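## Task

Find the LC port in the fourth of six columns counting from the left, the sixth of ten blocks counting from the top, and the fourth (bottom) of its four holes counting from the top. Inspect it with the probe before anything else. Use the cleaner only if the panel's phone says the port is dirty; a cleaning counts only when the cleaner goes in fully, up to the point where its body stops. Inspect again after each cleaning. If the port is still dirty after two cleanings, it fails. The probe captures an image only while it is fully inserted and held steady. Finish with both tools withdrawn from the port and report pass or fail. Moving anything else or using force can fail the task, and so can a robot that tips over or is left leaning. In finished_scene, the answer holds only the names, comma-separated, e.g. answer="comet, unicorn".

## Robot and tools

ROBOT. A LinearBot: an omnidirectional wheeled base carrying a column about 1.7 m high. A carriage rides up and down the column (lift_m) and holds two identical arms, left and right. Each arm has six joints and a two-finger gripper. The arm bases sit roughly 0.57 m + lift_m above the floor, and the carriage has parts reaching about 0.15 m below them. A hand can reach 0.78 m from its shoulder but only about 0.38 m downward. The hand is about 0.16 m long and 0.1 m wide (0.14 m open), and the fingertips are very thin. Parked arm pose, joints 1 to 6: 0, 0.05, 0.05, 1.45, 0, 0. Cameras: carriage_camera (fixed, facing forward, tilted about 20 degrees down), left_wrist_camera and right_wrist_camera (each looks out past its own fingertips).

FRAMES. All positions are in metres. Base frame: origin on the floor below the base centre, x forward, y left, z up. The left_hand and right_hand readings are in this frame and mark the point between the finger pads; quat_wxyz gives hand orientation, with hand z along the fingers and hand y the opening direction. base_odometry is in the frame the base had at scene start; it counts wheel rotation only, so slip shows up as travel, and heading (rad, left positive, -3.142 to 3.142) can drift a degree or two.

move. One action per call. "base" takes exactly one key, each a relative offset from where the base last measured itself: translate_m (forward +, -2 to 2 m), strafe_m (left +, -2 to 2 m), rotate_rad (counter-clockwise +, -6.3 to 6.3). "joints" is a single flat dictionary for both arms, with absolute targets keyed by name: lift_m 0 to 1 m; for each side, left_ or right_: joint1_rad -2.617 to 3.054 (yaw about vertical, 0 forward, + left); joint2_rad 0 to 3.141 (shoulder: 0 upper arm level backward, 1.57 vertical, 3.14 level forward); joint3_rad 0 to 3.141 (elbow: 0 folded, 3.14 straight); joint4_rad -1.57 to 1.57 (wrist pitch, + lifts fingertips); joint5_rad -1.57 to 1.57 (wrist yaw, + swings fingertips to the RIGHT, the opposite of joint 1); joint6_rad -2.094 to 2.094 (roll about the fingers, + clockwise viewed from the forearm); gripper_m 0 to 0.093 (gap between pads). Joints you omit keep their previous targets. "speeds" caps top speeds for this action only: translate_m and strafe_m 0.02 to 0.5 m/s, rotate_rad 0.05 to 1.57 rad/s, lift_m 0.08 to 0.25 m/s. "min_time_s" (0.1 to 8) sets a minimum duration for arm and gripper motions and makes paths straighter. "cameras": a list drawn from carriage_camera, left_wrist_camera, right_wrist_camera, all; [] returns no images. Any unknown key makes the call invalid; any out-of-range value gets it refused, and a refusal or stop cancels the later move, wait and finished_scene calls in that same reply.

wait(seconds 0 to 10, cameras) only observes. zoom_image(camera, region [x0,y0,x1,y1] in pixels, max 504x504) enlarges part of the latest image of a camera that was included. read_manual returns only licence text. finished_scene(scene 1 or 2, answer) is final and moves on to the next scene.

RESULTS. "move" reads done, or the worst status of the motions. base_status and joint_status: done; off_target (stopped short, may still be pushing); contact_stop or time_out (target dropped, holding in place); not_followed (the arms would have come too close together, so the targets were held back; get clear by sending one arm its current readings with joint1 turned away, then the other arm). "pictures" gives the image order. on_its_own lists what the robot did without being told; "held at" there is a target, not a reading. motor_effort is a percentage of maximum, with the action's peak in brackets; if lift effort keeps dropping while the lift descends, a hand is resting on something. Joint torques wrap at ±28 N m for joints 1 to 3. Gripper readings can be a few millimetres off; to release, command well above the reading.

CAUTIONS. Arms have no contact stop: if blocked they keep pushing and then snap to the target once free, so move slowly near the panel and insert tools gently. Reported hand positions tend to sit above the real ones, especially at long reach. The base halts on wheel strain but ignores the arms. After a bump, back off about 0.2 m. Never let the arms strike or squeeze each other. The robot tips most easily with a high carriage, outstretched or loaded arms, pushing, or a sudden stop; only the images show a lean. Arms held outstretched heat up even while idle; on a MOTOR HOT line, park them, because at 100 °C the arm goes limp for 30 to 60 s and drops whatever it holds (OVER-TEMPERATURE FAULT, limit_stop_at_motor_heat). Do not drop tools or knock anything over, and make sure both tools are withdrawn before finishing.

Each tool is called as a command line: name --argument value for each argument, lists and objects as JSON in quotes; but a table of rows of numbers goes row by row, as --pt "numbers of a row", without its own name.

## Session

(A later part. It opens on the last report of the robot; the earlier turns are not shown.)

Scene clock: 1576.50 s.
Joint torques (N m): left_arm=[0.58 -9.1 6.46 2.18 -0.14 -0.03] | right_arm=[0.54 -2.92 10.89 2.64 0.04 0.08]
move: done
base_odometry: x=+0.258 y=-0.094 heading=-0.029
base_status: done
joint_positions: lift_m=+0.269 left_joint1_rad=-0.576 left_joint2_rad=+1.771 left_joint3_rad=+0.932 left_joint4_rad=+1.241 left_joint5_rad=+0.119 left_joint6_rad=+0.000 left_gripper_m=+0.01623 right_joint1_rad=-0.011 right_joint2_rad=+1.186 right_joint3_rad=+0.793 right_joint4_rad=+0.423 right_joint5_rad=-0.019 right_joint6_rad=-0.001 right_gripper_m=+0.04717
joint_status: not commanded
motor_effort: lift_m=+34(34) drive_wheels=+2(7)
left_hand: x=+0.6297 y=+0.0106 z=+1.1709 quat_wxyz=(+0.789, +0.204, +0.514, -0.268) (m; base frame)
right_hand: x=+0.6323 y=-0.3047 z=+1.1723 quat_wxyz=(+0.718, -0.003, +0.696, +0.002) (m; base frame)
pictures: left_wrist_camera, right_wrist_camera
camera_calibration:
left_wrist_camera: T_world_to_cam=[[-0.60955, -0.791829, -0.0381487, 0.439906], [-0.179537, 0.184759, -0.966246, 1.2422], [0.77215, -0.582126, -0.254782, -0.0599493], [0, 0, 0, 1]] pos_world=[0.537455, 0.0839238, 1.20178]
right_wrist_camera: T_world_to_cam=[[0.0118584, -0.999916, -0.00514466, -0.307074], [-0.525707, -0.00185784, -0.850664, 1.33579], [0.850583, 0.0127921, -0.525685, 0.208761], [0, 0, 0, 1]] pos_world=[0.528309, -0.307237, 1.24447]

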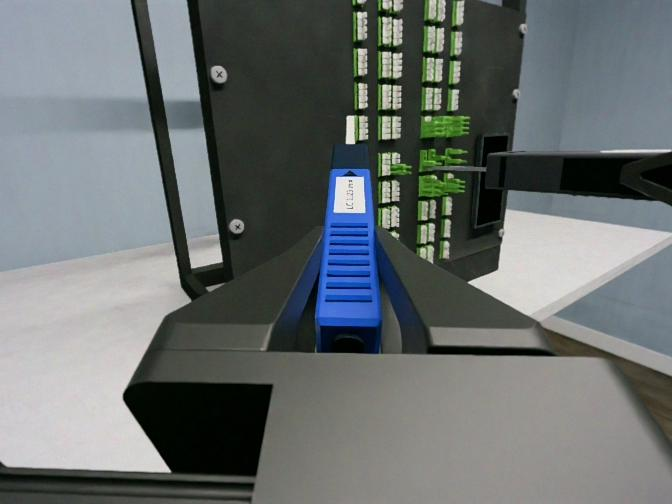

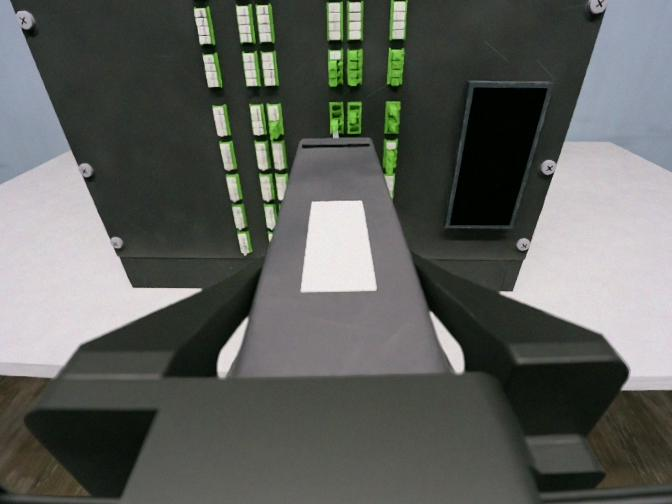

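move --base '{"translate_m":-0.002}' --joints '{"lift_m":0.2684}' --speeds '{"translate_m":0.02,"lift_m":0.08}' --cameras '[]'

move --base '{"translate_m":0.0025}' --speeds '{"translate_m":0.02}' --cameras '[]'

move --base '{"translate_m":-0.002}' --joints '{"lift_m":0.2678}' --speeds '{"translate_m":0.02,"lift_m":0.08}' --cameras '[]'

move --base '{"translate_m":0.0025}' --speeds '{"translate_m":0.02}' --cameras '["left_wrist_camera","right_wrist_camera"]'

zoom_image --camera "left_wrist_camera" --region '[415, 155, 439, 179]'

zoom_image --camera "right_wrist_camera" --region '[320, 106, 350, 136]'

Scene clock: 1586.13 s.
Joint torques (N m): left_arm=[0.64 -9.16 6.5 2.16 -0.14 -0.03] | right_arm=[0.39 -3.32 10.89 2.56 0.03 0.08]
move: done
base_odometry: x=+0.256 y=-0.094 heading=-0.029
base_status: done
joint_positions: lift_m=+0.268 left_joint1_rad=-0.576 left_joint2_rad=+1.771 left_joint3_rad=+0.932 left_joint4_rad=+1.242 left_joint5_rad=+0.119 left_joint6_rad=+0.000 left_gripper_m=+0.01623 right_joint1_rad=-0.011 right_joint2_rad=+1.190 right_joint3_rad=+0.793 right_joint4_rad=+0.430 right_joint5_rad=-0.019 right_joint6_rad=-0.001 right_gripper_m=+0.04717
joint_status: all done
motor_effort: lift_m=+35(35) drive_wheels=-2(6)
left_hand: x=+0.6297 y=+0.0106 z=+1.1703 quat_wxyz=(+0.789, +0.204, +0.514, -0.268) (m; base frame)
right_hand: x=+0.6331 y=-0.3047 z=+1.1717 quat_wxyz=(+0.719, -0.003, +0.695, +0.002) (m; base frame)
pictures: none
No camera images: "cameras" was empty.

Scene clock: 1586.63 s.
Joint torques (N m): left_arm=[0.44 -8.99 6.46 2.15 -0.14 -0.03] | right_arm=[0.49 -2.84 10.92 2.63 0.04 0.09]
move: done
base_odometry: x=+0.258 y=-0.094 heading=-0.030
base_status: done
joint_positions: lift_m=+0.268 left_joint1_rad=-0.576 left_joint2_rad=+1.771 left_joint3_rad=+0.932 left_joint4_rad=+1.242 left_joint5_rad=+0.119 left_joint6_rad=+0.000 left_gripper_m=+0.01623 right_joint1_rad=-0.011 right_joint2_rad=+1.183 right_joint3_rad=+0.793 right_joint4_rad=+0.422 right_joint5_rad=-0.019 right_joint6_rad=-0.001 right_gripper_m=+0.04717
joint_status: not commanded
motor_effort: lift_m=+35(35) drive_wheels=+2(8)
left_hand: x=+0.6297 y=+0.0106 z=+1.1703 quat_wxyz=(+0.789, +0.204, +0.514, -0.268) (m; base frame)
right_hand: x=+0.6316 y=-0.3048 z=+1.1725 quat_wxyz=(+0.718, -0.003, +0.696, +0.002) (m; base frame)
pictures: none
No camera images: "cameras" was empty.

Scene clock: 1587.23 s.
Joint torques (N m): left_arm=[0.55 -9.03 6.41 2.16 -0.14 -0.03] | right_arm=[0.43 -3.34 11.06 2.56 0.01 0.1]
move: done
base_odometry: x=+0.256 y=-0.094 heading=-0.030
base_status: done
joint_positions: lift_m=+0.268 left_joint1_rad=-0.576 left_joint2_rad=+1.771 left_joint3_rad=+0.932 left_joint4_rad=+1.242 left_joint5_rad=+0.119 left_joint6_rad=+0.000 left_gripper_m=+0.01623 right_joint1_rad=-0.011 right_joint2_rad=+1.190 right_joint3_rad=+0.793 right_joint4_rad=+0.430 right_joint5_rad=-0.019 right_joint6_rad=-0.001 right_gripper_m=+0.04717
joint_status: all done
motor_effort: lift_m=+35(36) drive_wheels=-1(10)
left_hand: x=+0.6297 y=+0.0106 z=+1.1697 quat_wxyz=(+0.789, +0.204, +0.514, -0.268) (m; base frame)
right_hand: x=+0.6330 y=-0.3048 z=+1.1713 quat_wxyz=(+0.719, -0.003, +0.695, +0.002) (m; base frame)
pictures: none
No camera images: "cameras" was empty.

Scene clock: 1587.73 s.
Joint torques (N m): left_arm=[0.61 -9.11 6.38 2.15 -0.14 -0.03] | right_arm=[0.31 -2.61 10.91 2.66 0.04 0.09]
move: done
base_odometry: x=+0.258 y=-0.094 heading=-0.030
base_status: done
joint_positions: lift_m=+0.268 left_joint1_rad=-0.576 left_joint2_rad=+1.771 left_joint3_rad=+0.932 left_joint4_rad=+1.242 left_joint5_rad=+0.119 left_joint6_rad=+0.000 left_gripper_m=+0.01623 right_joint1_rad=-0.011 right_joint2_rad=+1.181 right_joint3_rad=+0.793 right_joint4_rad=+0.420 right_joint5_rad=-0.019 right_joint6_rad=-0.001 right_gripper_m=+0.04717
joint_status: not commanded
motor_effort: lift_m=+35(35) drive_wheels=+1(8)
left_hand: x=+0.6296 y=+0.0106 z=+1.1698 quat_wxyz=(+0.789, +0.204, +0.514, -0.268) (m; base frame)
right_hand: x=+0.6311 y=-0.3048 z=+1.1724 quat_wxyz=(+0.719, -0.003, +0.696, +0.002) (m; base frame)
pictures: left_wrist_camera, right_wrist_camera
camera_calibration:
left_wrist_camera: T_world_to_cam=[[-0.609551, -0.791826, -0.0381948, 0.439938], [-0.178959, 0.18438, -0.966425, 1.24104], [0.772283, -0.582251, -0.254093, -0.0609831], [0, 0, 0, 1]] pos_world=[0.537356, 0.0840233, 1.20068]
right_wrist_camera: T_world_to_cam=[[0.0115619, -0.99992, -0.00504611, -0.307026], [-0.523796, -0.00175774, -0.851842, 1.33551], [0.851765, 0.0124921, -0.523774, 0.206714], [0, 0, 0, 1]] pos_world=[0.527011, -0.307236, 1.24436]

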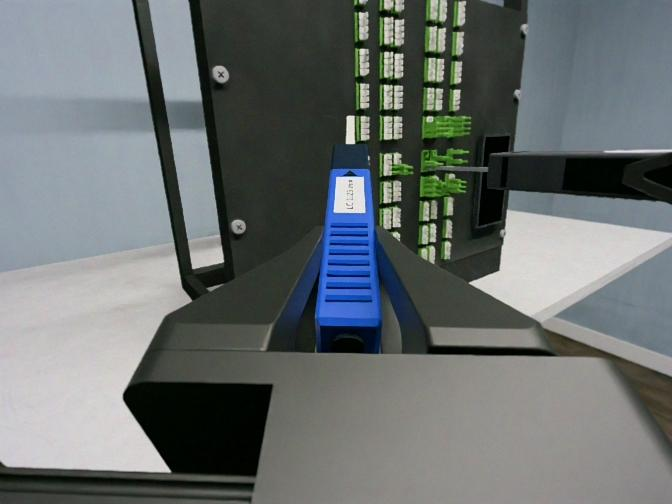

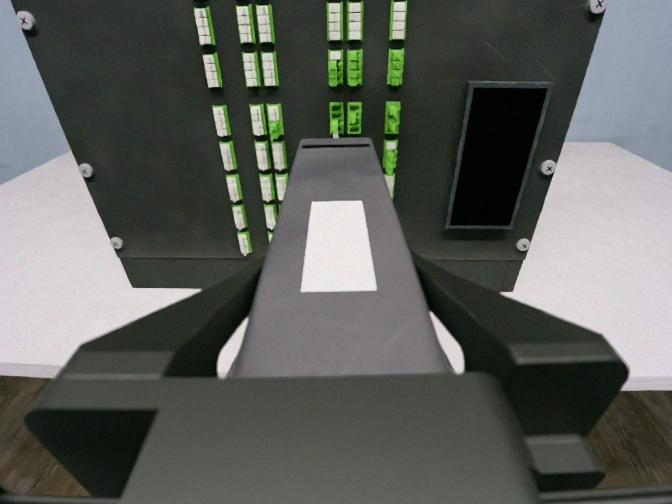

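Scaled by 21.000 from the camera's 672x504 image, which has a finer 960x720 frame.

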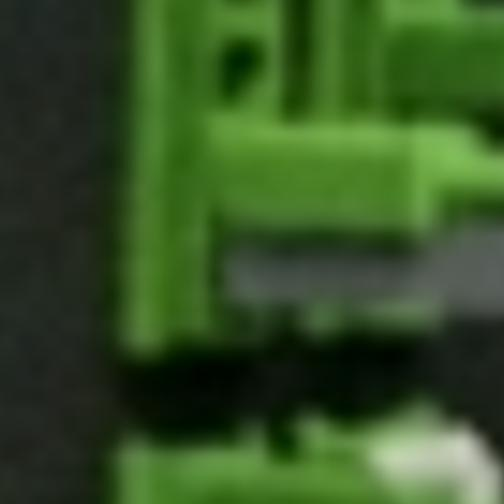

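Scaled by 16.800 from the camera's 672x504 image, which has a finer 960x720 frame.

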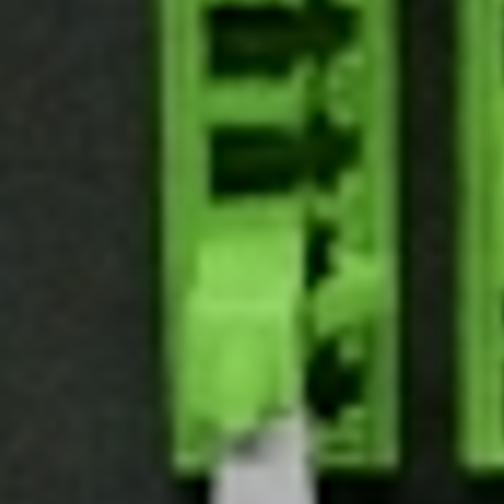

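move --base '{"translate_m":-0.04}' --joints '{"lift_m":0.2695,"right_joint5_rad":0.002}' --speeds '{"translate_m":0.05,"lift_m":0.08}' --cameras '[]'

move --base '{"rotate_rad":-0.026}' --speeds '{"rotate_rad":0.1}' --cameras '[]'

move --base '{"strafe_m":0.0265}' --speeds '{"strafe_m":0.05}' --cameras '[]'

move --base '{"translate_m":0.03}' --speeds '{"translate_m":0.05}' --cameras '[]'

wait --seconds 0.5 --cameras '["left_wrist_camera","right_wrist_camera"]'

zoom_image --camera "right_wrist_camera" --region '[320, 106, 350, 136]'

zoom_image --camera "left_wrist_camera" --region '[400, 140, 490, 200]'

Scene clock: 1619.93 s.
Joint torques (N m): left_arm=[0.77 -9.13 6.43 2.18 -0.11 -0.03] | right_arm=[0.47 -3.7 10.89 2.44 0.06 0.08]
move: done
MOTOR HOT: joint 4 (wrist pitch) of the right arm reports 75 °C; the controller stops that arm at 100 °C. To cool a motor, set the load down, stop pushing, or move to a pose that needs little force.
base_odometry: x=+0.219 y=-0.092 heading=-0.029
base_status: done
joint_positions: lift_m=+0.269 left_joint1_rad=-0.576 left_joint2_rad=+1.771 left_joint3_rad=+0.932 left_joint4_rad=+1.241 left_joint5_rad=+0.119 left_joint6_rad=+0.000 left_gripper_m=+0.01623 right_joint1_rad=-0.011 right_joint2_rad=+1.194 right_joint3_rad=+0.793 right_joint4_rad=+0.443 right_joint5_rad=-0.007 right_joint6_rad=-0.001 right_gripper_m=+0.04717
joint_status: all done
motor_effort: lift_m=+35(40) drive_wheels=-6(13)
left_hand: x=+0.6297 y=+0.0106 z=+1.1713 quat_wxyz=(+0.789, +0.204, +0.514, -0.268) (m; base frame)
right_hand: x=+0.6338 y=-0.3067 z=+1.1745 quat_wxyz=(+0.722, +0.001, +0.692, -0.002) (m; base frame)
pictures: none
No camera images: "cameras" was empty.

Scene clock: 1620.63 s.
Joint torques (N m): left_arm=[0.51 -9.02 6.5 2.13 -0.14 -0.03] | right_arm=[0.42 -3.69 10.92 2.43 0.04 0.09]
move: done
MOTOR HOT: still on. Joint 4 (wrist pitch) of the right arm reports 75 °C.
base_odometry: x=+0.219 y=-0.092 heading=-0.055
base_status: done
joint_positions: lift_m=+0.269 left_joint1_rad=-0.577 left_joint2_rad=+1.771 left_joint3_rad=+0.932 left_joint4_rad=+1.242 left_joint5_rad=+0.119 left_joint6_rad=+0.000 left_gripper_m=+0.01623 right_joint1_rad=-0.011 right_joint2_rad=+1.194 right_joint3_rad=+0.793 right_joint4_rad=+0.444 right_joint5_rad=-0.003 right_joint6_rad=-0.001 right_gripper_m=+0.04717
joint_status: not commanded
motor_effort: lift_m=+35(35) drive_wheels=+2(9)
left_hand: x=+0.6294 y=+0.0103 z=+1.1715 quat_wxyz=(+0.789, +0.204, +0.513, -0.268) (m; base frame)
right_hand: x=+0.6338 y=-0.3073 z=+1.1747 quat_wxyz=(+0.722, +0.002, +0.692, -0.003) (m; base frame)
pictures: none
No camera images: "cameras" was empty.

Scene clock: 1621.67 s.
Joint torques (N m): left_arm=[0.8 -9.03 6.3 2.14 -0.15 -0.03] | right_arm=[0.54 -3.7 11.02 2.42 -0.02 0.09]
move: done
MOTOR HOT: still on. Joint 4 (wrist pitch) of the right arm reports 75 °C.
base_odometry: x=+0.220 y=-0.066 heading=-0.055
base_status: done
joint_positions: lift_m=+0.269 left_joint1_rad=-0.577 left_joint2_rad=+1.771 left_joint3_rad=+0.932 left_joint4_rad=+1.242 left_joint5_rad=+0.119 left_joint6_rad=+0.000 left_gripper_m=+0.01623 right_joint1_rad=-0.011 right_joint2_rad=+1.194 right_joint3_rad=+0.793 right_joint4_rad=+0.445 right_joint5_rad=-0.002 right_joint6_rad=-0.001 right_gripper_m=+0.04717
joint_status: not commanded
motor_effort: lift_m=+35(35) drive_wheels=+1(11)
left_hand: x=+0.6291 y=+0.0099 z=+1.1715 quat_wxyz=(+0.789, +0.204, +0.513, -0.269) (m; base frame)
right_hand: x=+0.6338 y=-0.3075 z=+1.1748 quat_wxyz=(+0.722, +0.003, +0.692, -0.004) (m; base frame)
pictures: none
No camera images: "cameras" was empty.

Scene clock: 1622.77 s.
Joint torques (N m): left_arm=[0.76 -9.11 6.42 2.14 -0.15 -0.03] | right_arm=[0.44 -3.85 10.85 2.37 -0.02 0.09]
move: done
MOTOR HOT: still on. Joint 4 (wrist pitch) of the right arm reports 75 °C.
base_odometry: x=+0.250 y=-0.067 heading=-0.055
base_status: done
joint_positions: lift_m=+0.269 left_joint1_rad=-0.577 left_joint2_rad=+1.771 left_joint3_rad=+0.932 left_joint4_rad=+1.242 left_joint5_rad=+0.119 left_joint6_rad=+0.000 left_gripper_m=+0.01623 right_joint1_rad=-0.011 right_joint2_rad=+1.194 right_joint3_rad=+0.793 right_joint4_rad=+0.447 right_joint5_rad=-0.001 right_joint6_rad=-0.001 right_gripper_m=+0.04717
joint_status: not commanded
motor_effort: lift_m=+35(35) drive_wheels=-5(9)
left_hand: x=+0.6292 y=+0.0101 z=+1.1715 quat_wxyz=(+0.789, +0.204, +0.513, -0.268) (m; base frame)
right_hand: x=+0.6338 y=-0.3077 z=+1.1755 quat_wxyz=(+0.723, +0.003, +0.691, -0.004) (m; base frame)
pictures: none
No camera images: "cameras" was empty.

Scene clock: 1623.27 s.
Joint torques (N m): left_arm=[0.7 -9.1 6.49 2.14 -0.15 -0.03] | right_arm=[0.42 -3.66 10.85 2.4 -0.03 0.09]
MOTOR HOT: still on. Joint 4 (wrist pitch) of the right arm reports 75 °C.
base_odometry: x=+0.250 y=-0.067 heading=-0.055
base_status: done
joint_positions: lift_m=+0.269 left_joint1_rad=-0.577 left_joint2_rad=+1.771 left_joint3_rad=+0.932 left_joint4_rad=+1.242 left_joint5_rad=+0.119 left_joint6_rad=+0.000 left_gripper_m=+0.01623 right_joint1_rad=-0.011 right_joint2_rad=+1.194 right_joint3_rad=+0.793 right_joint4_rad=+0.447 right_joint5_rad=-0.001 right_joint6_rad=-0.001 right_gripper_m=+0.04717
joint_status: not commanded
motor_effort: lift_m=+35(35) drive_wheels=-5(9)
left_hand: x=+0.6292 y=+0.0101 z=+1.1715 quat_wxyz=(+0.789, +0.204, +0.513, -0.268) (m; base frame)
right_hand: x=+0.6338 y=-0.3077 z=+1.1755 quat_wxyz=(+0.723, +0.003, +0.691, -0.004) (m; base frame)
wait: 0.50 s; at rest by 0.27 s
pictures: left_wrist_camera, right_wrist_camera
camera_calibration:
left_wrist_camera: T_world_to_cam=[[-0.611001, -0.790695, -0.0384466, 0.440487], [-0.178469, 0.184901, -0.966416, 1.24239], [0.77125, -0.58362, -0.254089, -0.0598878], [0, 0, 0, 1]] pos_world=[0.537054, 0.0836216, 1.20238]
right_wrist_camera: T_world_to_cam=[[-0.00599691, -0.999966, -0.00560388, -0.298302], [-0.511995, 0.00788412, -0.858952, 1.34333], [0.858967, -0.00228189, -0.512025, 0.183238], [0, 0, 0, 1]] pos_world=[0.528595, -0.308465, 1.24601]

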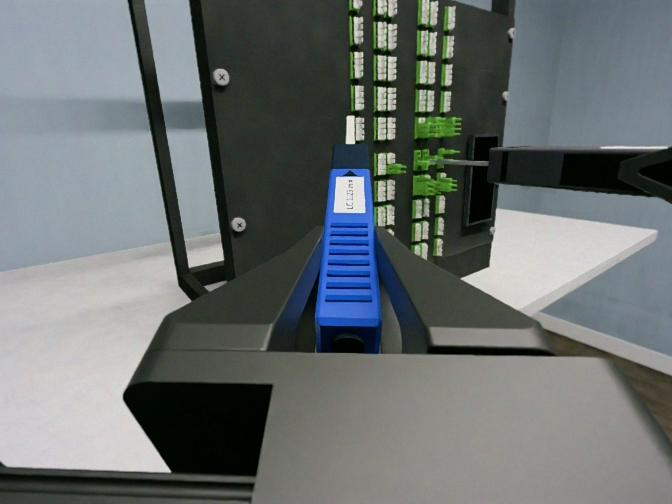

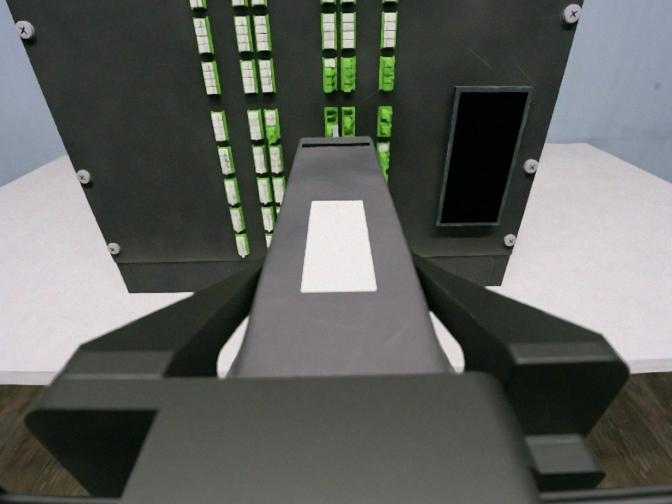

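Scaled by 16.800 from the camera's 672x504 image, which has a finer 960x720 frame.

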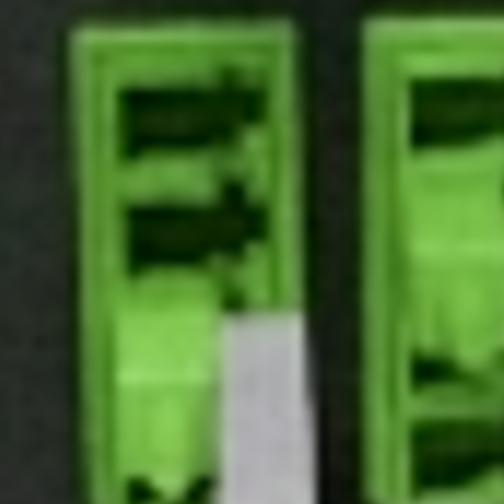

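Scaled by 5.600 from the camera's 672x504 image, which has a finer 960x720 frame.

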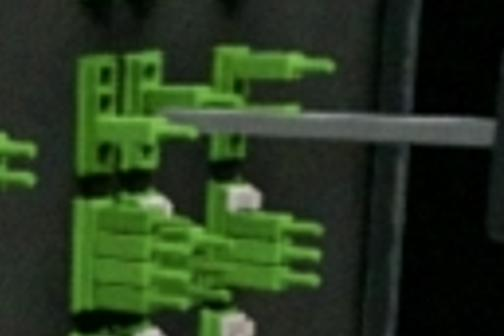

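move --base '{"translate_m":-0.07}' --speeds '{"translate_m":0.1}' --cameras '[]'

move --joints '{"right_joint4_rad":1.3}' --min_time_s 2 --base '{"strafe_m":0.0047}' --speeds '{"strafe_m":0.03}' --cameras '[]'

wait --seconds 10 --cameras '[]'

wait --seconds 10 --cameras '[]'

wait --seconds 10 --cameras '[]'

wait --seconds 10 --cameras '[]'

move --joints '{"right_joint4_rad":0.492,"right_joint2_rad":1.191}' --min_time_s 2 --cameras '[]'

move --base '{"translate_m":0.05}' --joints '{"right_joint4_rad":0.505}' --speeds '{"translate_m":0.06}' --cameras '[]'

wait --seconds 0.5 --cameras '["left_wrist_camera","right_wrist_camera"]'

zoom_image --camera "right_wrist_camera" --region '[320, 106, 350, 136]'

zoom_image --camera "left_wrist_camera" --region '[400, 150, 430, 180]'

Scene clock: 1641.00 s.
Joint torques (N m): left_arm=[0.65 -9.1 6.37 2.14 -0.15 -0.03] | right_arm=[0.28 -3.67 10.86 2.4 -0.05 0.09]
move: done
MOTOR HOT: cleared for the motors of the right arm.
base_odometry: x=+0.180 y=-0.063 heading=-0.055
base_status: done
joint_positions: lift_m=+0.269 left_joint1_rad=-0.577 left_joint2_rad=+1.771 left_joint3_rad=+0.932 left_joint4_rad=+1.242 left_joint5_rad=+0.120 left_joint6_rad=+0.000 left_gripper_m=+0.01623 right_joint1_rad=-0.011 right_joint2_rad=+1.194 right_joint3_rad=+0.793 right_joint4_rad=+0.448 right_joint5_rad=+0.001 right_joint6_rad=-0.001 right_gripper_m=+0.04717
joint_status: not commanded
motor_effort: lift_m=+35(35) drive_wheels=+2(14)
left_hand: x=+0.6292 y=+0.0100 z=+1.1715 quat_wxyz=(+0.789, +0.204, +0.513, -0.269) (m; base frame)
right_hand: x=+0.6337 y=-0.3079 z=+1.1756 quat_wxyz=(+0.724, +0.004, +0.690, -0.005) (m; base frame)
pictures: none
No camera images: "cameras" was empty.

Scene clock: 1643.37 s.
Joint torques (N m): left_arm=[0.61 -9.1 6.45 2.15 -0.15 -0.03] | right_arm=[0.44 -3.03 9.98 1.43 -0.06 0.09]
move: off_target
base_odometry: x=+0.181 y=-0.059 heading=-0.055
base_status: done
joint_positions: lift_m=+0.269 left_joint1_rad=-0.576 left_joint2_rad=+1.771 left_joint3_rad=+0.932 left_joint4_rad=+1.242 left_joint5_rad=+0.119 left_joint6_rad=+0.000 left_gripper_m=+0.01623 right_joint1_rad=-0.011 right_joint2_rad=+1.194 right_joint3_rad=+0.793 right_joint4_rad=+1.239 right_joint5_rad=+0.001 right_joint6_rad=-0.001 right_gripper_m=+0.04717
joint_status: right_joint4_rad off_target (ended at +1.239, target +1.300)
motor_effort: lift_m=+35(35) drive_wheels=-4(6)
left_hand: x=+0.6295 y=+0.0105 z=+1.1715 quat_wxyz=(+0.789, +0.204, +0.513, -0.268) (m; base frame)
right_hand: x=+0.5527 y=-0.3071 z=+1.3468 quat_wxyz=(+0.934, +0.002, +0.358, -0.006) (m; base frame)
pictures: none
No camera images: "cameras" was empty.

Scene clock: 1653.37 s.
Joint torques (N m): left_arm=[0.61 -9.09 6.45 2.15 -0.15 -0.03] | right_arm=[0.4 -3.04 10.02 1.42 -0.05 0.08]
base_odometry: x=+0.181 y=-0.059 heading=-0.055
base_status: done
joint_positions: lift_m=+0.269 left_joint1_rad=-0.576 left_joint2_rad=+1.771 left_joint3_rad=+0.932 left_joint4_rad=+1.242 left_joint5_rad=+0.119 left_joint6_rad=+0.000 left_gripper_m=+0.01623 right_joint1_rad=-0.011 right_joint2_rad=+1.194 right_joint3_rad=+0.793 right_joint4_rad=+1.240 right_joint5_rad=+0.001 right_joint6_rad=-0.001 right_gripper_m=+0.04717
joint_status: right_joint4_rad off_target (ended at +1.239, target +1.300)
motor_effort: lift_m=+35(35) drive_wheels=-4(6)
left_hand: x=+0.6295 y=+0.0105 z=+1.1715 quat_wxyz=(+0.789, +0.204, +0.513, -0.268) (m; base frame)
right_hand: x=+0.5524 y=-0.3071 z=+1.3470 quat_wxyz=(+0.934, +0.002, +0.358, -0.006) (m; base frame)
wait: 10.00 s; at rest by 0.27 s
pictures: none
No camera images: "cameras" was empty.

Scene clock: 1663.37 s.
Joint torques (N m): left_arm=[0.61 -9.09 6.46 2.15 -0.15 -0.03] | right_arm=[0.42 -3.03 9.98 1.42 -0.06 0.09]
base_odometry: x=+0.181 y=-0.059 heading=-0.055
base_status: done
joint_positions: lift_m=+0.269 left_joint1_rad=-0.576 left_joint2_rad=+1.771 left_joint3_rad=+0.932 left_joint4_rad=+1.242 left_joint5_rad=+0.119 left_joint6_rad=+0.000 left_gripper_m=+0.01623 right_joint1_rad=-0.011 right_joint2_rad=+1.194 right_joint3_rad=+0.793 right_joint4_rad=+1.240 right_joint5_rad=+0.001 right_joint6_rad=-0.001 right_gripper_m=+0.04717
joint_status: right_joint4_rad off_target (ended at +1.239, target +1.300)
motor_effort: lift_m=+35(35) drive_wheels=-4(6)
left_hand: x=+0.6295 y=+0.0105 z=+1.1715 quat_wxyz=(+0.789, +0.204, +0.513, -0.268) (m; base frame)
right_hand: x=+0.5524 y=-0.3071 z=+1.3471 quat_wxyz=(+0.934, +0.002, +0.358, -0.006) (m; base frame)
wait: 10.00 s; at rest by 0.27 s
pictures: none
No camera images: "cameras" was empty.

Scene clock: 1673.37 s.
Joint torques (N m): left_arm=[0.62 -9.09 6.45 2.15 -0.15 -0.03] | right_arm=[0.43 -3.04 9.98 1.42 -0.05 0.08]
base_odometry: x=+0.181 y=-0.059 heading=-0.055
base_status: done
joint_positions: lift_m=+0.269 left_joint1_rad=-0.576 left_joint2_rad=+1.771 left_joint3_rad=+0.932 left_joint4_rad=+1.242 left_joint5_rad=+0.119 left_joint6_rad=+0.000 left_gripper_m=+0.01623 right_joint1_rad=-0.011 right_joint2_rad=+1.194 right_joint3_rad=+0.793 right_joint4_rad=+1.240 right_joint5_rad=+0.001 right_joint6_rad=-0.001 right_gripper_m=+0.04717
joint_status: right_joint4_rad off_target (ended at +1.239, target +1.300)
motor_effort: lift_m=+35(35) drive_wheels=-4(6)
left_hand: x=+0.6295 y=+0.0105 z=+1.1715 quat_wxyz=(+0.789, +0.204, +0.513, -0.268) (m; base frame)
right_hand: x=+0.5524 y=-0.3071 z=+1.3471 quat_wxyz=(+0.934, +0.002, +0.358, -0.006) (m; base frame)
wait: 10.00 s; at rest by 0.27 s
pictures: none
No camera images: "cameras" was empty.

Scene clock: 1683.37 s.
Joint torques (N m): left_arm=[0.61 -9.1 6.45 2.15 -0.15 -0.03] | right_arm=[0.43 -3.03 9.99 1.42 -0.06 0.09]
base_odometry: x=+0.181 y=-0.059 heading=-0.055
base_status: done
joint_positions: lift_m=+0.269 left_joint1_rad=-0.576 left_joint2_rad=+1.771 left_joint3_rad=+0.932 left_joint4_rad=+1.242 left_joint5_rad=+0.119 left_joint6_rad=+0.000 left_gripper_m=+0.01623 right_joint1_rad=-0.011 right_joint2_rad=+1.194 right_joint3_rad=+0.793 right_joint4_rad=+1.240 right_joint5_rad=+0.001 right_joint6_rad=-0.001 right_gripper_m=+0.04717
joint_status: right_joint4_rad off_target (ended at +1.239, target +1.300)
motor_effort: lift_m=+35(35) drive_wheels=-4(6)
left_hand: x=+0.6295 y=+0.0105 z=+1.1715 quat_wxyz=(+0.789, +0.204, +0.513, -0.268) (m; base frame)
right_hand: x=+0.5524 y=-0.3071 z=+1.3471 quat_wxyz=(+0.934, +0.002, +0.358, -0.006) (m; base frame)
wait: 10.00 s; at rest by 0.27 s
pictures: none
No camera images: "cameras" was empty.

Scene clock: 1685.70 s.
Joint torques (N m): left_arm=[0.62 -9.09 6.45 2.14 -0.15 -0.03] | right_arm=[0.4 -3.66 10.92 2.22 -0.05 0.09]
move: off_target
base_odometry: x=+0.181 y=-0.059 heading=-0.055
base_status: not commanded
joint_positions: lift_m=+0.269 left_joint1_rad=-0.576 left_joint2_rad=+1.771 left_joint3_rad=+0.932 left_joint4_rad=+1.242 left_joint5_rad=+0.119 left_joint6_rad=+0.000 left_gripper_m=+0.01623 right_joint1_rad=-0.011 right_joint2_rad=+1.194 right_joint3_rad=+0.793 right_joint4_rad=+0.432 right_joint5_rad=+0.001 right_joint6_rad=-0.001 right_gripper_m=+0.04717
joint_status: right_joint4_rad off_target (ended at +0.433, target +0.492); the others done
motor_effort: lift_m=+35(35) drive_wheels=-4(4)
left_hand: x=+0.6295 y=+0.0105 z=+1.1715 quat_wxyz=(+0.789, +0.204, +0.513, -0.268) (m; base frame)
right_hand: x=+0.6339 y=-0.3080 z=+1.1718 quat_wxyz=(+0.718, +0.004, +0.696, -0.005) (m; base frame)
pictures: none
No camera images: "cameras" was empty.

Scene clock: 1687.07 s.
Joint torques (N m): left_arm=[0.65 -9.13 6.45 2.14 -0.15 -0.03] | right_arm=[0.34 -3.62 10.92 2.36 -0.06 0.09]
move: off_target
base_odometry: x=+0.230 y=-0.061 heading=-0.054
base_status: done
joint_positions: lift_m=+0.269 left_joint1_rad=-0.576 left_joint2_rad=+1.771 left_joint3_rad=+0.932 left_joint4_rad=+1.242 left_joint5_rad=+0.120 left_joint6_rad=+0.000 left_gripper_m=+0.01623 right_joint1_rad=-0.011 right_joint2_rad=+1.194 right_joint3_rad=+0.793 right_joint4_rad=+0.433 right_joint5_rad=+0.001 right_joint6_rad=-0.001 right_gripper_m=+0.04717
joint_status: right_joint4_rad off_target (ended at +0.433, target +0.505)
motor_effort: lift_m=+35(35) drive_wheels=-5(13)
left_hand: x=+0.6294 y=+0.0103 z=+1.1716 quat_wxyz=(+0.789, +0.204, +0.513, -0.268) (m; base frame)
right_hand: x=+0.6339 y=-0.3080 z=+1.1720 quat_wxyz=(+0.718, +0.004, +0.696, -0.005) (m; base frame)
pictures: none
No camera images: "cameras" was empty.

Scene clock: 1687.57 s.
Joint torques (N m): left_arm=[0.62 -9.1 6.45 2.14 -0.15 -0.03] | right_arm=[0.42 -3.6 10.88 2.37 -0.04 0.09]
base_odometry: x=+0.230 y=-0.061 heading=-0.054
base_status: done
joint_positions: lift_m=+0.269 left_joint1_rad=-0.576 left_joint2_rad=+1.771 left_joint3_rad=+0.932 left_joint4_rad=+1.242 left_joint5_rad=+0.120 left_joint6_rad=+0.000 left_gripper_m=+0.01623 right_joint1_rad=-0.011 right_joint2_rad=+1.194 right_joint3_rad=+0.793 right_joint4_rad=+0.433 right_joint5_rad=+0.001 right_joint6_rad=-0.001 right_gripper_m=+0.04717
joint_status: right_joint4_rad off_target (ended at +0.433, target +0.505)
motor_effort: lift_m=+35(35) drive_wheels=-5(13)
left_hand: x=+0.6294 y=+0.0103 z=+1.1716 quat_wxyz=(+0.789, +0.204, +0.513, -0.268) (m; base frame)
right_hand: x=+0.6339 y=-0.3080 z=+1.1720 quat_wxyz=(+0.718, +0.004, +0.696, -0.005) (m; base frame)
wait: 0.50 s; at rest by 0.27 s
pictures: left_wrist_camera, right_wrist_camera
camera_calibration:
left_wrist_camera: T_world_to_cam=[[-0.610682, -0.790932, -0.0386525, 0.440803], [-0.178113, 0.184754, -0.96651, 1.2423], [0.771585, -0.583346, -0.253701, -0.060518], [0, 0, 0, 1]] pos_world=[0.537155, 0.0838219, 1.20238]
right_wrist_camera: T_world_to_cam=[[-0.00756796, -0.999955, -0.0056603, -0.297494], [-0.524023, 0.00878682, -0.851659, 1.33976], [0.85167, -0.00347919, -0.524066, 0.199652], [0, 0, 0, 1]] pos_world=[0.529776, -0.308559, 1.24396]

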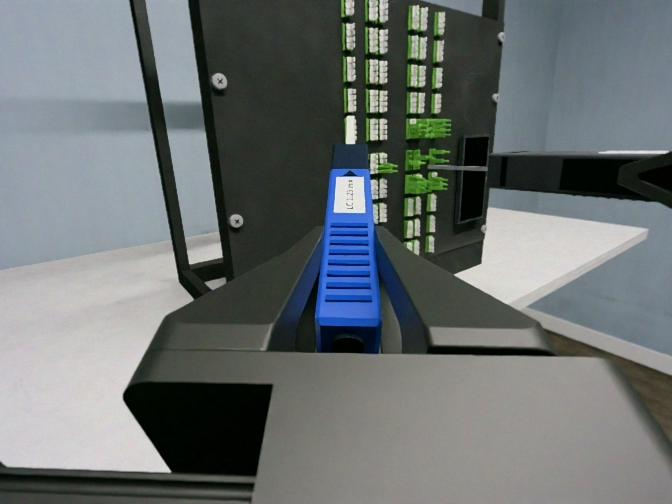

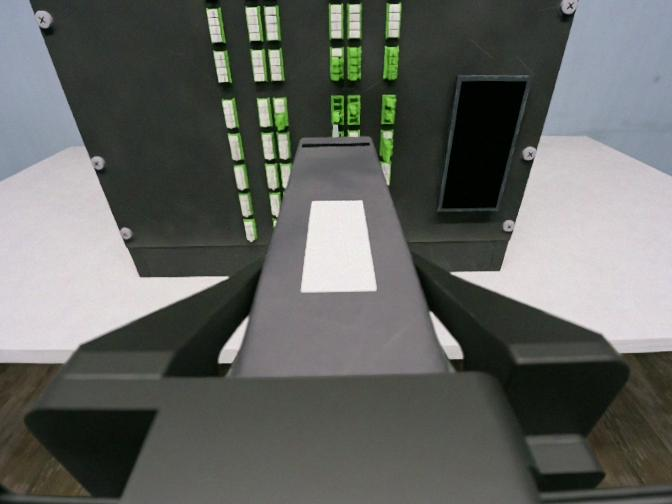

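Scaled by 16.800 from the camera's 672x504 image, which has a finer 960x720 frame.

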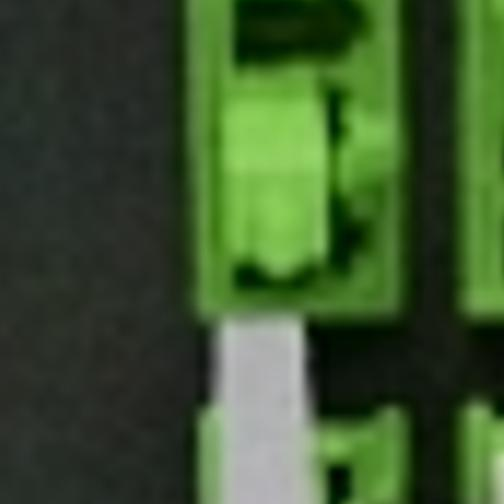

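Scaled by 16.800 from the camera's 672x504 image, which has a finer 960x720 frame.

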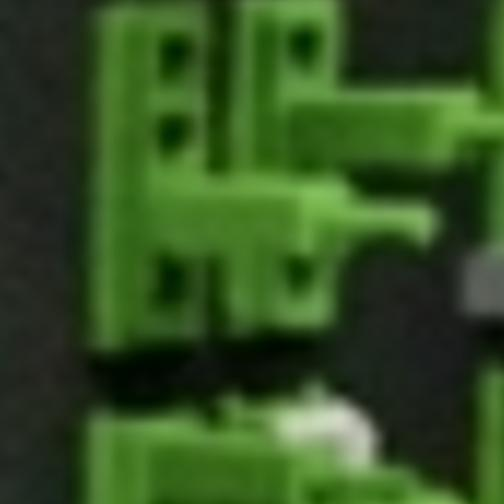

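move --joints '{"right_joint5_rad":0.014,"lift_m":0.2687}' --speeds '{"lift_m":0.08}' --cameras '[]'

move --base '{"translate_m":0.018}' --joints '{"right_joint5_rad":0.005}' --speeds '{"translate_m":0.03}' --cameras '[]'

wait --seconds 0.5 --cameras '["left_wrist_camera","right_wrist_camera"]'

zoom_image --camera "right_wrist_camera" --region '[320, 106, 350, 136]'

zoom_image --camera "left_wrist_camera" --region '[405, 150, 435, 180]'

Scene clock: 1702.23 s.
Joint torques (N m): left_arm=[0.69 -9.05 6.31 2.12 -0.15 -0.03] | right_arm=[0.42 -3.58 11.11 2.4 0.09 0.09]
move: done
base_odometry: x=+0.230 y=-0.061 heading=-0.054
base_status: not commanded
joint_positions: lift_m=+0.269 left_joint1_rad=-0.576 left_joint2_rad=+1.771 left_joint3_rad=+0.932 left_joint4_rad=+1.242 left_joint5_rad=+0.120 left_joint6_rad=+0.000 left_gripper_m=+0.01623 right_joint1_rad=-0.011 right_joint2_rad=+1.194 right_joint3_rad=+0.793 right_joint4_rad=+0.433 right_joint5_rad=+0.004 right_joint6_rad=-0.001 right_gripper_m=+0.04717
joint_status: all done
motor_effort: lift_m=+35(36) drive_wheels=-5(5)
left_hand: x=+0.6294 y=+0.0103 z=+1.1708 quat_wxyz=(+0.789, +0.204, +0.513, -0.268) (m; base frame)
right_hand: x=+0.6339 y=-0.3085 z=+1.1712 quat_wxyz=(+0.718, +0.005, +0.696, -0.006) (m; base frame)
pictures: none
No camera images: "cameras" was empty.

Scene clock: 1703.37 s.
Joint torques (N m): left_arm=[0.65 -9.14 6.38 2.16 -0.15 -0.03] | right_arm=[0.4 -3.85 10.89 2.34 -0.05 0.09]
move: done
base_odometry: x=+0.248 y=-0.062 heading=-0.054
base_status: done
joint_positions: lift_m=+0.269 left_joint1_rad=-0.576 left_joint2_rad=+1.771 left_joint3_rad=+0.932 left_joint4_rad=+1.242 left_joint5_rad=+0.120 left_joint6_rad=+0.000 left_gripper_m=+0.01623 right_joint1_rad=-0.011 right_joint2_rad=+1.195 right_joint3_rad=+0.793 right_joint4_rad=+0.434 right_joint5_rad=+0.004 right_joint6_rad=-0.001 right_gripper_m=+0.04717
joint_status: all done
motor_effort: lift_m=+35(35) drive_wheels=+2(11)
left_hand: x=+0.6294 y=+0.0103 z=+1.1707 quat_wxyz=(+0.789, +0.204, +0.513, -0.268) (m; base frame)
right_hand: x=+0.6340 y=-0.3085 z=+1.1710 quat_wxyz=(+0.718, +0.005, +0.696, -0.006) (m; base frame)
pictures: none
No camera images: "cameras" was empty.

Scene clock: 1703.87 s.
Joint torques (N m): left_arm=[0.65 -9.01 6.42 2.15 -0.15 -0.03] | right_arm=[0.32 -3.82 10.91 2.37 -0.06 0.09]
base_odometry: x=+0.248 y=-0.062 heading=-0.054
base_status: done
joint_positions: lift_m=+0.269 left_joint1_rad=-0.576 left_joint2_rad=+1.771 left_joint3_rad=+0.932 left_joint4_rad=+1.242 left_joint5_rad=+0.120 left_joint6_rad=+0.000 left_gripper_m=+0.01623 right_joint1_rad=-0.011 right_joint2_rad=+1.195 right_joint3_rad=+0.793 right_joint4_rad=+0.434 right_joint5_rad=+0.004 right_joint6_rad=-0.001 right_gripper_m=+0.04717
joint_status: all done
motor_effort: lift_m=+35(35) drive_wheels=+2(11)
left_hand: x=+0.6294 y=+0.0103 z=+1.1707 quat_wxyz=(+0.789, +0.204, +0.513, -0.268) (m; base frame)
right_hand: x=+0.6340 y=-0.3085 z=+1.1710 quat_wxyz=(+0.718, +0.005, +0.696, -0.006) (m; base frame)
wait: 0.50 s; at rest by 0.27 s
pictures: left_wrist_camera, right_wrist_camera
camera_calibration:
left_wrist_camera: T_world_to_cam=[[-0.610629, -0.790973, -0.0386474, 0.440738], [-0.178439, 0.184973, -0.966408, 1.24146], [0.771551, -0.583221, -0.25409, -0.060271], [0, 0, 0, 1]] pos_world=[0.537155, 0.0838223, 1.20148]
right_wrist_camera: T_world_to_cam=[[-0.0102311, -0.999931, -0.00578932, -0.296108], [-0.524342, 0.0102946, -0.851446, 1.33938], [0.851446, -0.00567566, -0.524411, 0.198831], [0, 0, 0, 1]] pos_world=[0.529971, -0.308748, 1.24297]

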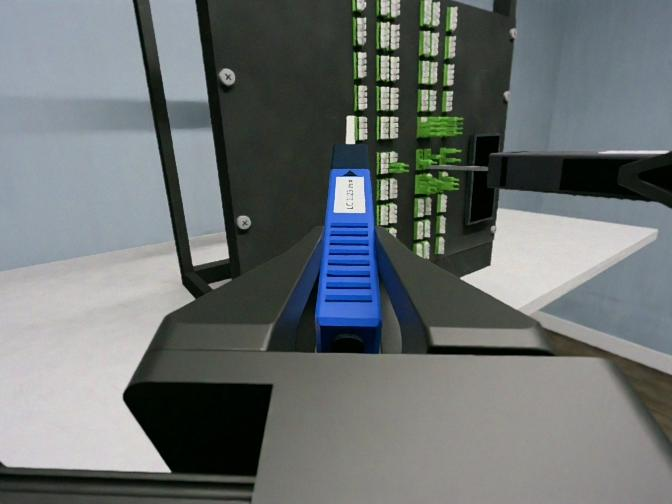

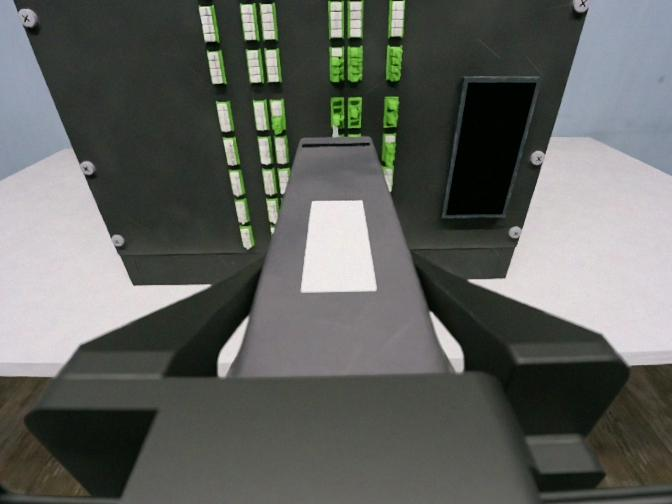

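Scaled by 16.800 from the camera's 672x504 image, which has a finer 960x720 frame.

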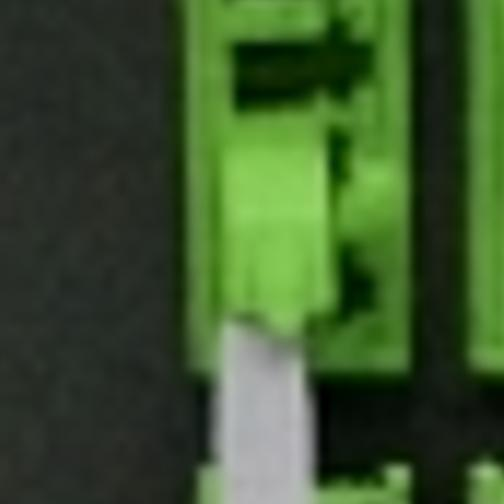

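Scaled by 16.800 from the camera's 672x504 image, which has a finer 960x720 frame.

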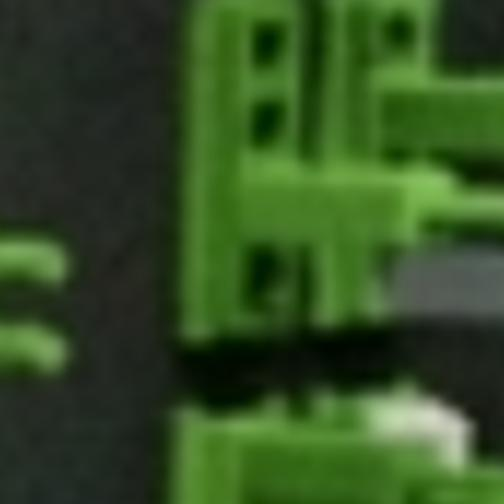

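move --joints '{"right_joint5_rad":0.0168,"lift_m":0.2685}' --speeds '{"lift_m":0.08}' --cameras '[]'

move --base '{"translate_m":0.009}' --joints '{"right_joint5_rad":0.007}' --speeds '{"translate_m":0.03}' --cameras '[]'

wait --seconds 0.5 --cameras '["left_wrist_camera","right_wrist_camera"]'

zoom_image --camera "right_wrist_camera" --region '[320, 106, 350, 136]'

zoom_image --camera "left_wrist_camera" --region '[405, 150, 435, 180]'

Scene clock: 1711.77 s.
Joint torques (N m): left_arm=[0.65 -9.09 6.46 2.15 -0.15 -0.03] | right_arm=[0.43 -3.71 10.93 2.39 0.02 0.09]
move: done
base_odometry: x=+0.248 y=-0.062 heading=-0.054
base_status: not commanded
joint_positions: lift_m=+0.269 left_joint1_rad=-0.576 left_joint2_rad=+1.771 left_joint3_rad=+0.932 left_joint4_rad=+1.242 left_joint5_rad=+0.120 left_joint6_rad=+0.000 left_gripper_m=+0.01623 right_joint1_rad=-0.011 right_joint2_rad=+1.195 right_joint3_rad=+0.793 right_joint4_rad=+0.434 right_joint5_rad=+0.006 right_joint6_rad=-0.001 right_gripper_m=+0.04717
joint_status: all done
motor_effort: lift_m=+34(34) drive_wheels=+2(3)
left_hand: x=+0.6294 y=+0.0103 z=+1.1706 quat_wxyz=(+0.789, +0.204, +0.513, -0.268) (m; base frame)
right_hand: x=+0.6340 y=-0.3089 z=+1.1708 quat_wxyz=(+0.718, +0.006, +0.696, -0.007) (m; base frame)
pictures: none
No camera images: "cameras" was empty.

Scene clock: 1712.60 s.
Joint torques (N m): left_arm=[0.81 -9.11 6.56 2.14 -0.15 -0.03] | right_arm=[0.28 -3.71 10.89 2.41 -0.06 0.09]
move: done
base_odometry: x=+0.257 y=-0.062 heading=-0.053
base_status: done
joint_positions: lift_m=+0.269 left_joint1_rad=-0.576 left_joint2_rad=+1.771 left_joint3_rad=+0.932 left_joint4_rad=+1.242 left_joint5_rad=+0.120 left_joint6_rad=+0.000 left_gripper_m=+0.01623 right_joint1_rad=-0.011 right_joint2_rad=+1.195 right_joint3_rad=+0.793 right_joint4_rad=+0.433 right_joint5_rad=+0.006 right_joint6_rad=-0.001 right_gripper_m=+0.04717
joint_status: all done
motor_effort: lift_m=+34(34) drive_wheels=+2(13)
left_hand: x=+0.6294 y=+0.0103 z=+1.1705 quat_wxyz=(+0.789, +0.204, +0.513, -0.268) (m; base frame)
right_hand: x=+0.6340 y=-0.3089 z=+1.1707 quat_wxyz=(+0.718, +0.006, +0.696, -0.007) (m; base frame)
pictures: none
No camera images: "cameras" was empty.

Scene clock: 1713.10 s.
Joint torques (N m): left_arm=[0.59 -9.06 6.41 2.16 -0.15 -0.03] | right_arm=[0.44 -3.64 10.84 2.38 -0.06 0.08]
base_odometry: x=+0.257 y=-0.062 heading=-0.053
base_status: done
joint_positions: lift_m=+0.269 left_joint1_rad=-0.576 left_joint2_rad=+1.771 left_joint3_rad=+0.932 left_joint4_rad=+1.242 left_joint5_rad=+0.120 left_joint6_rad=+0.000 left_gripper_m=+0.01623 right_joint1_rad=-0.011 right_joint2_rad=+1.195 right_joint3_rad=+0.793 right_joint4_rad=+0.433 right_joint5_rad=+0.006 right_joint6_rad=-0.001 right_gripper_m=+0.04717
joint_status: all done
motor_effort: lift_m=+34(34) drive_wheels=+2(13)
left_hand: x=+0.6294 y=+0.0103 z=+1.1705 quat_wxyz=(+0.789, +0.204, +0.514, -0.268) (m; base frame)
right_hand: x=+0.6340 y=-0.3089 z=+1.1707 quat_wxyz=(+0.718, +0.006, +0.696, -0.007) (m; base frame)
wait: 0.50 s; at rest by 0.27 s
pictures: left_wrist_camera, right_wrist_camera
camera_calibration:
left_wrist_camera: T_world_to_cam=[[-0.610685, -0.790932, -0.0386076, 0.440773], [-0.178763, 0.185193, -0.966306, 1.24142], [0.771432, -0.583207, -0.254484, -0.0598374], [0, 0, 0, 1]] pos_world=[0.537254, 0.0838225, 1.20138]
right_wrist_camera: T_world_to_cam=[[-0.0128936, -0.999899, -0.00591689, -0.294719], [-0.524609, 0.0118021, -0.851261, 1.33959], [0.851245, -0.00787173, -0.524709, 0.198528], [0, 0, 0, 1]] pos_world=[0.529966, -0.308937, 1.24277]

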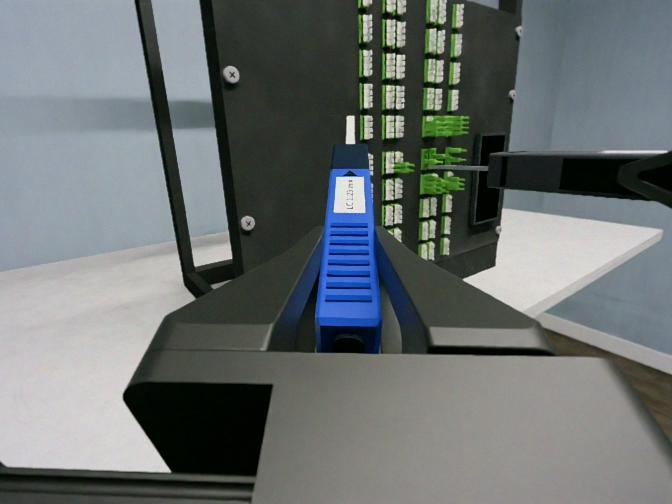

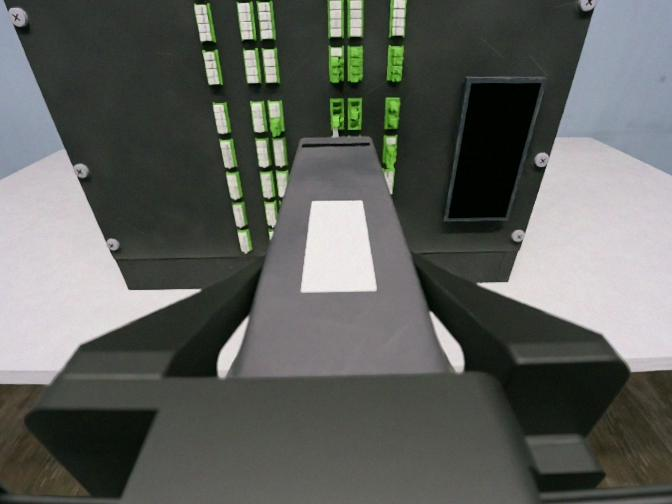

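Scaled by 16.800 from the camera's 672x504 image, which has a finer 960x720 frame.

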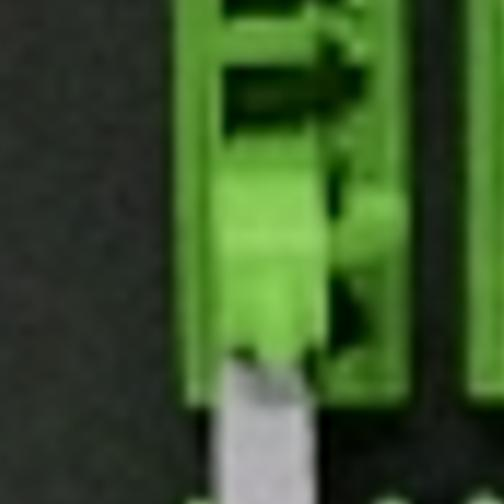

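Scaled by 16.800 from the camera's 672x504 image, which has a finer 960x720 frame.

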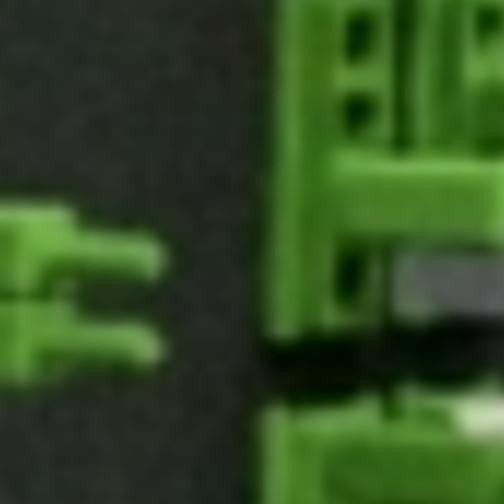

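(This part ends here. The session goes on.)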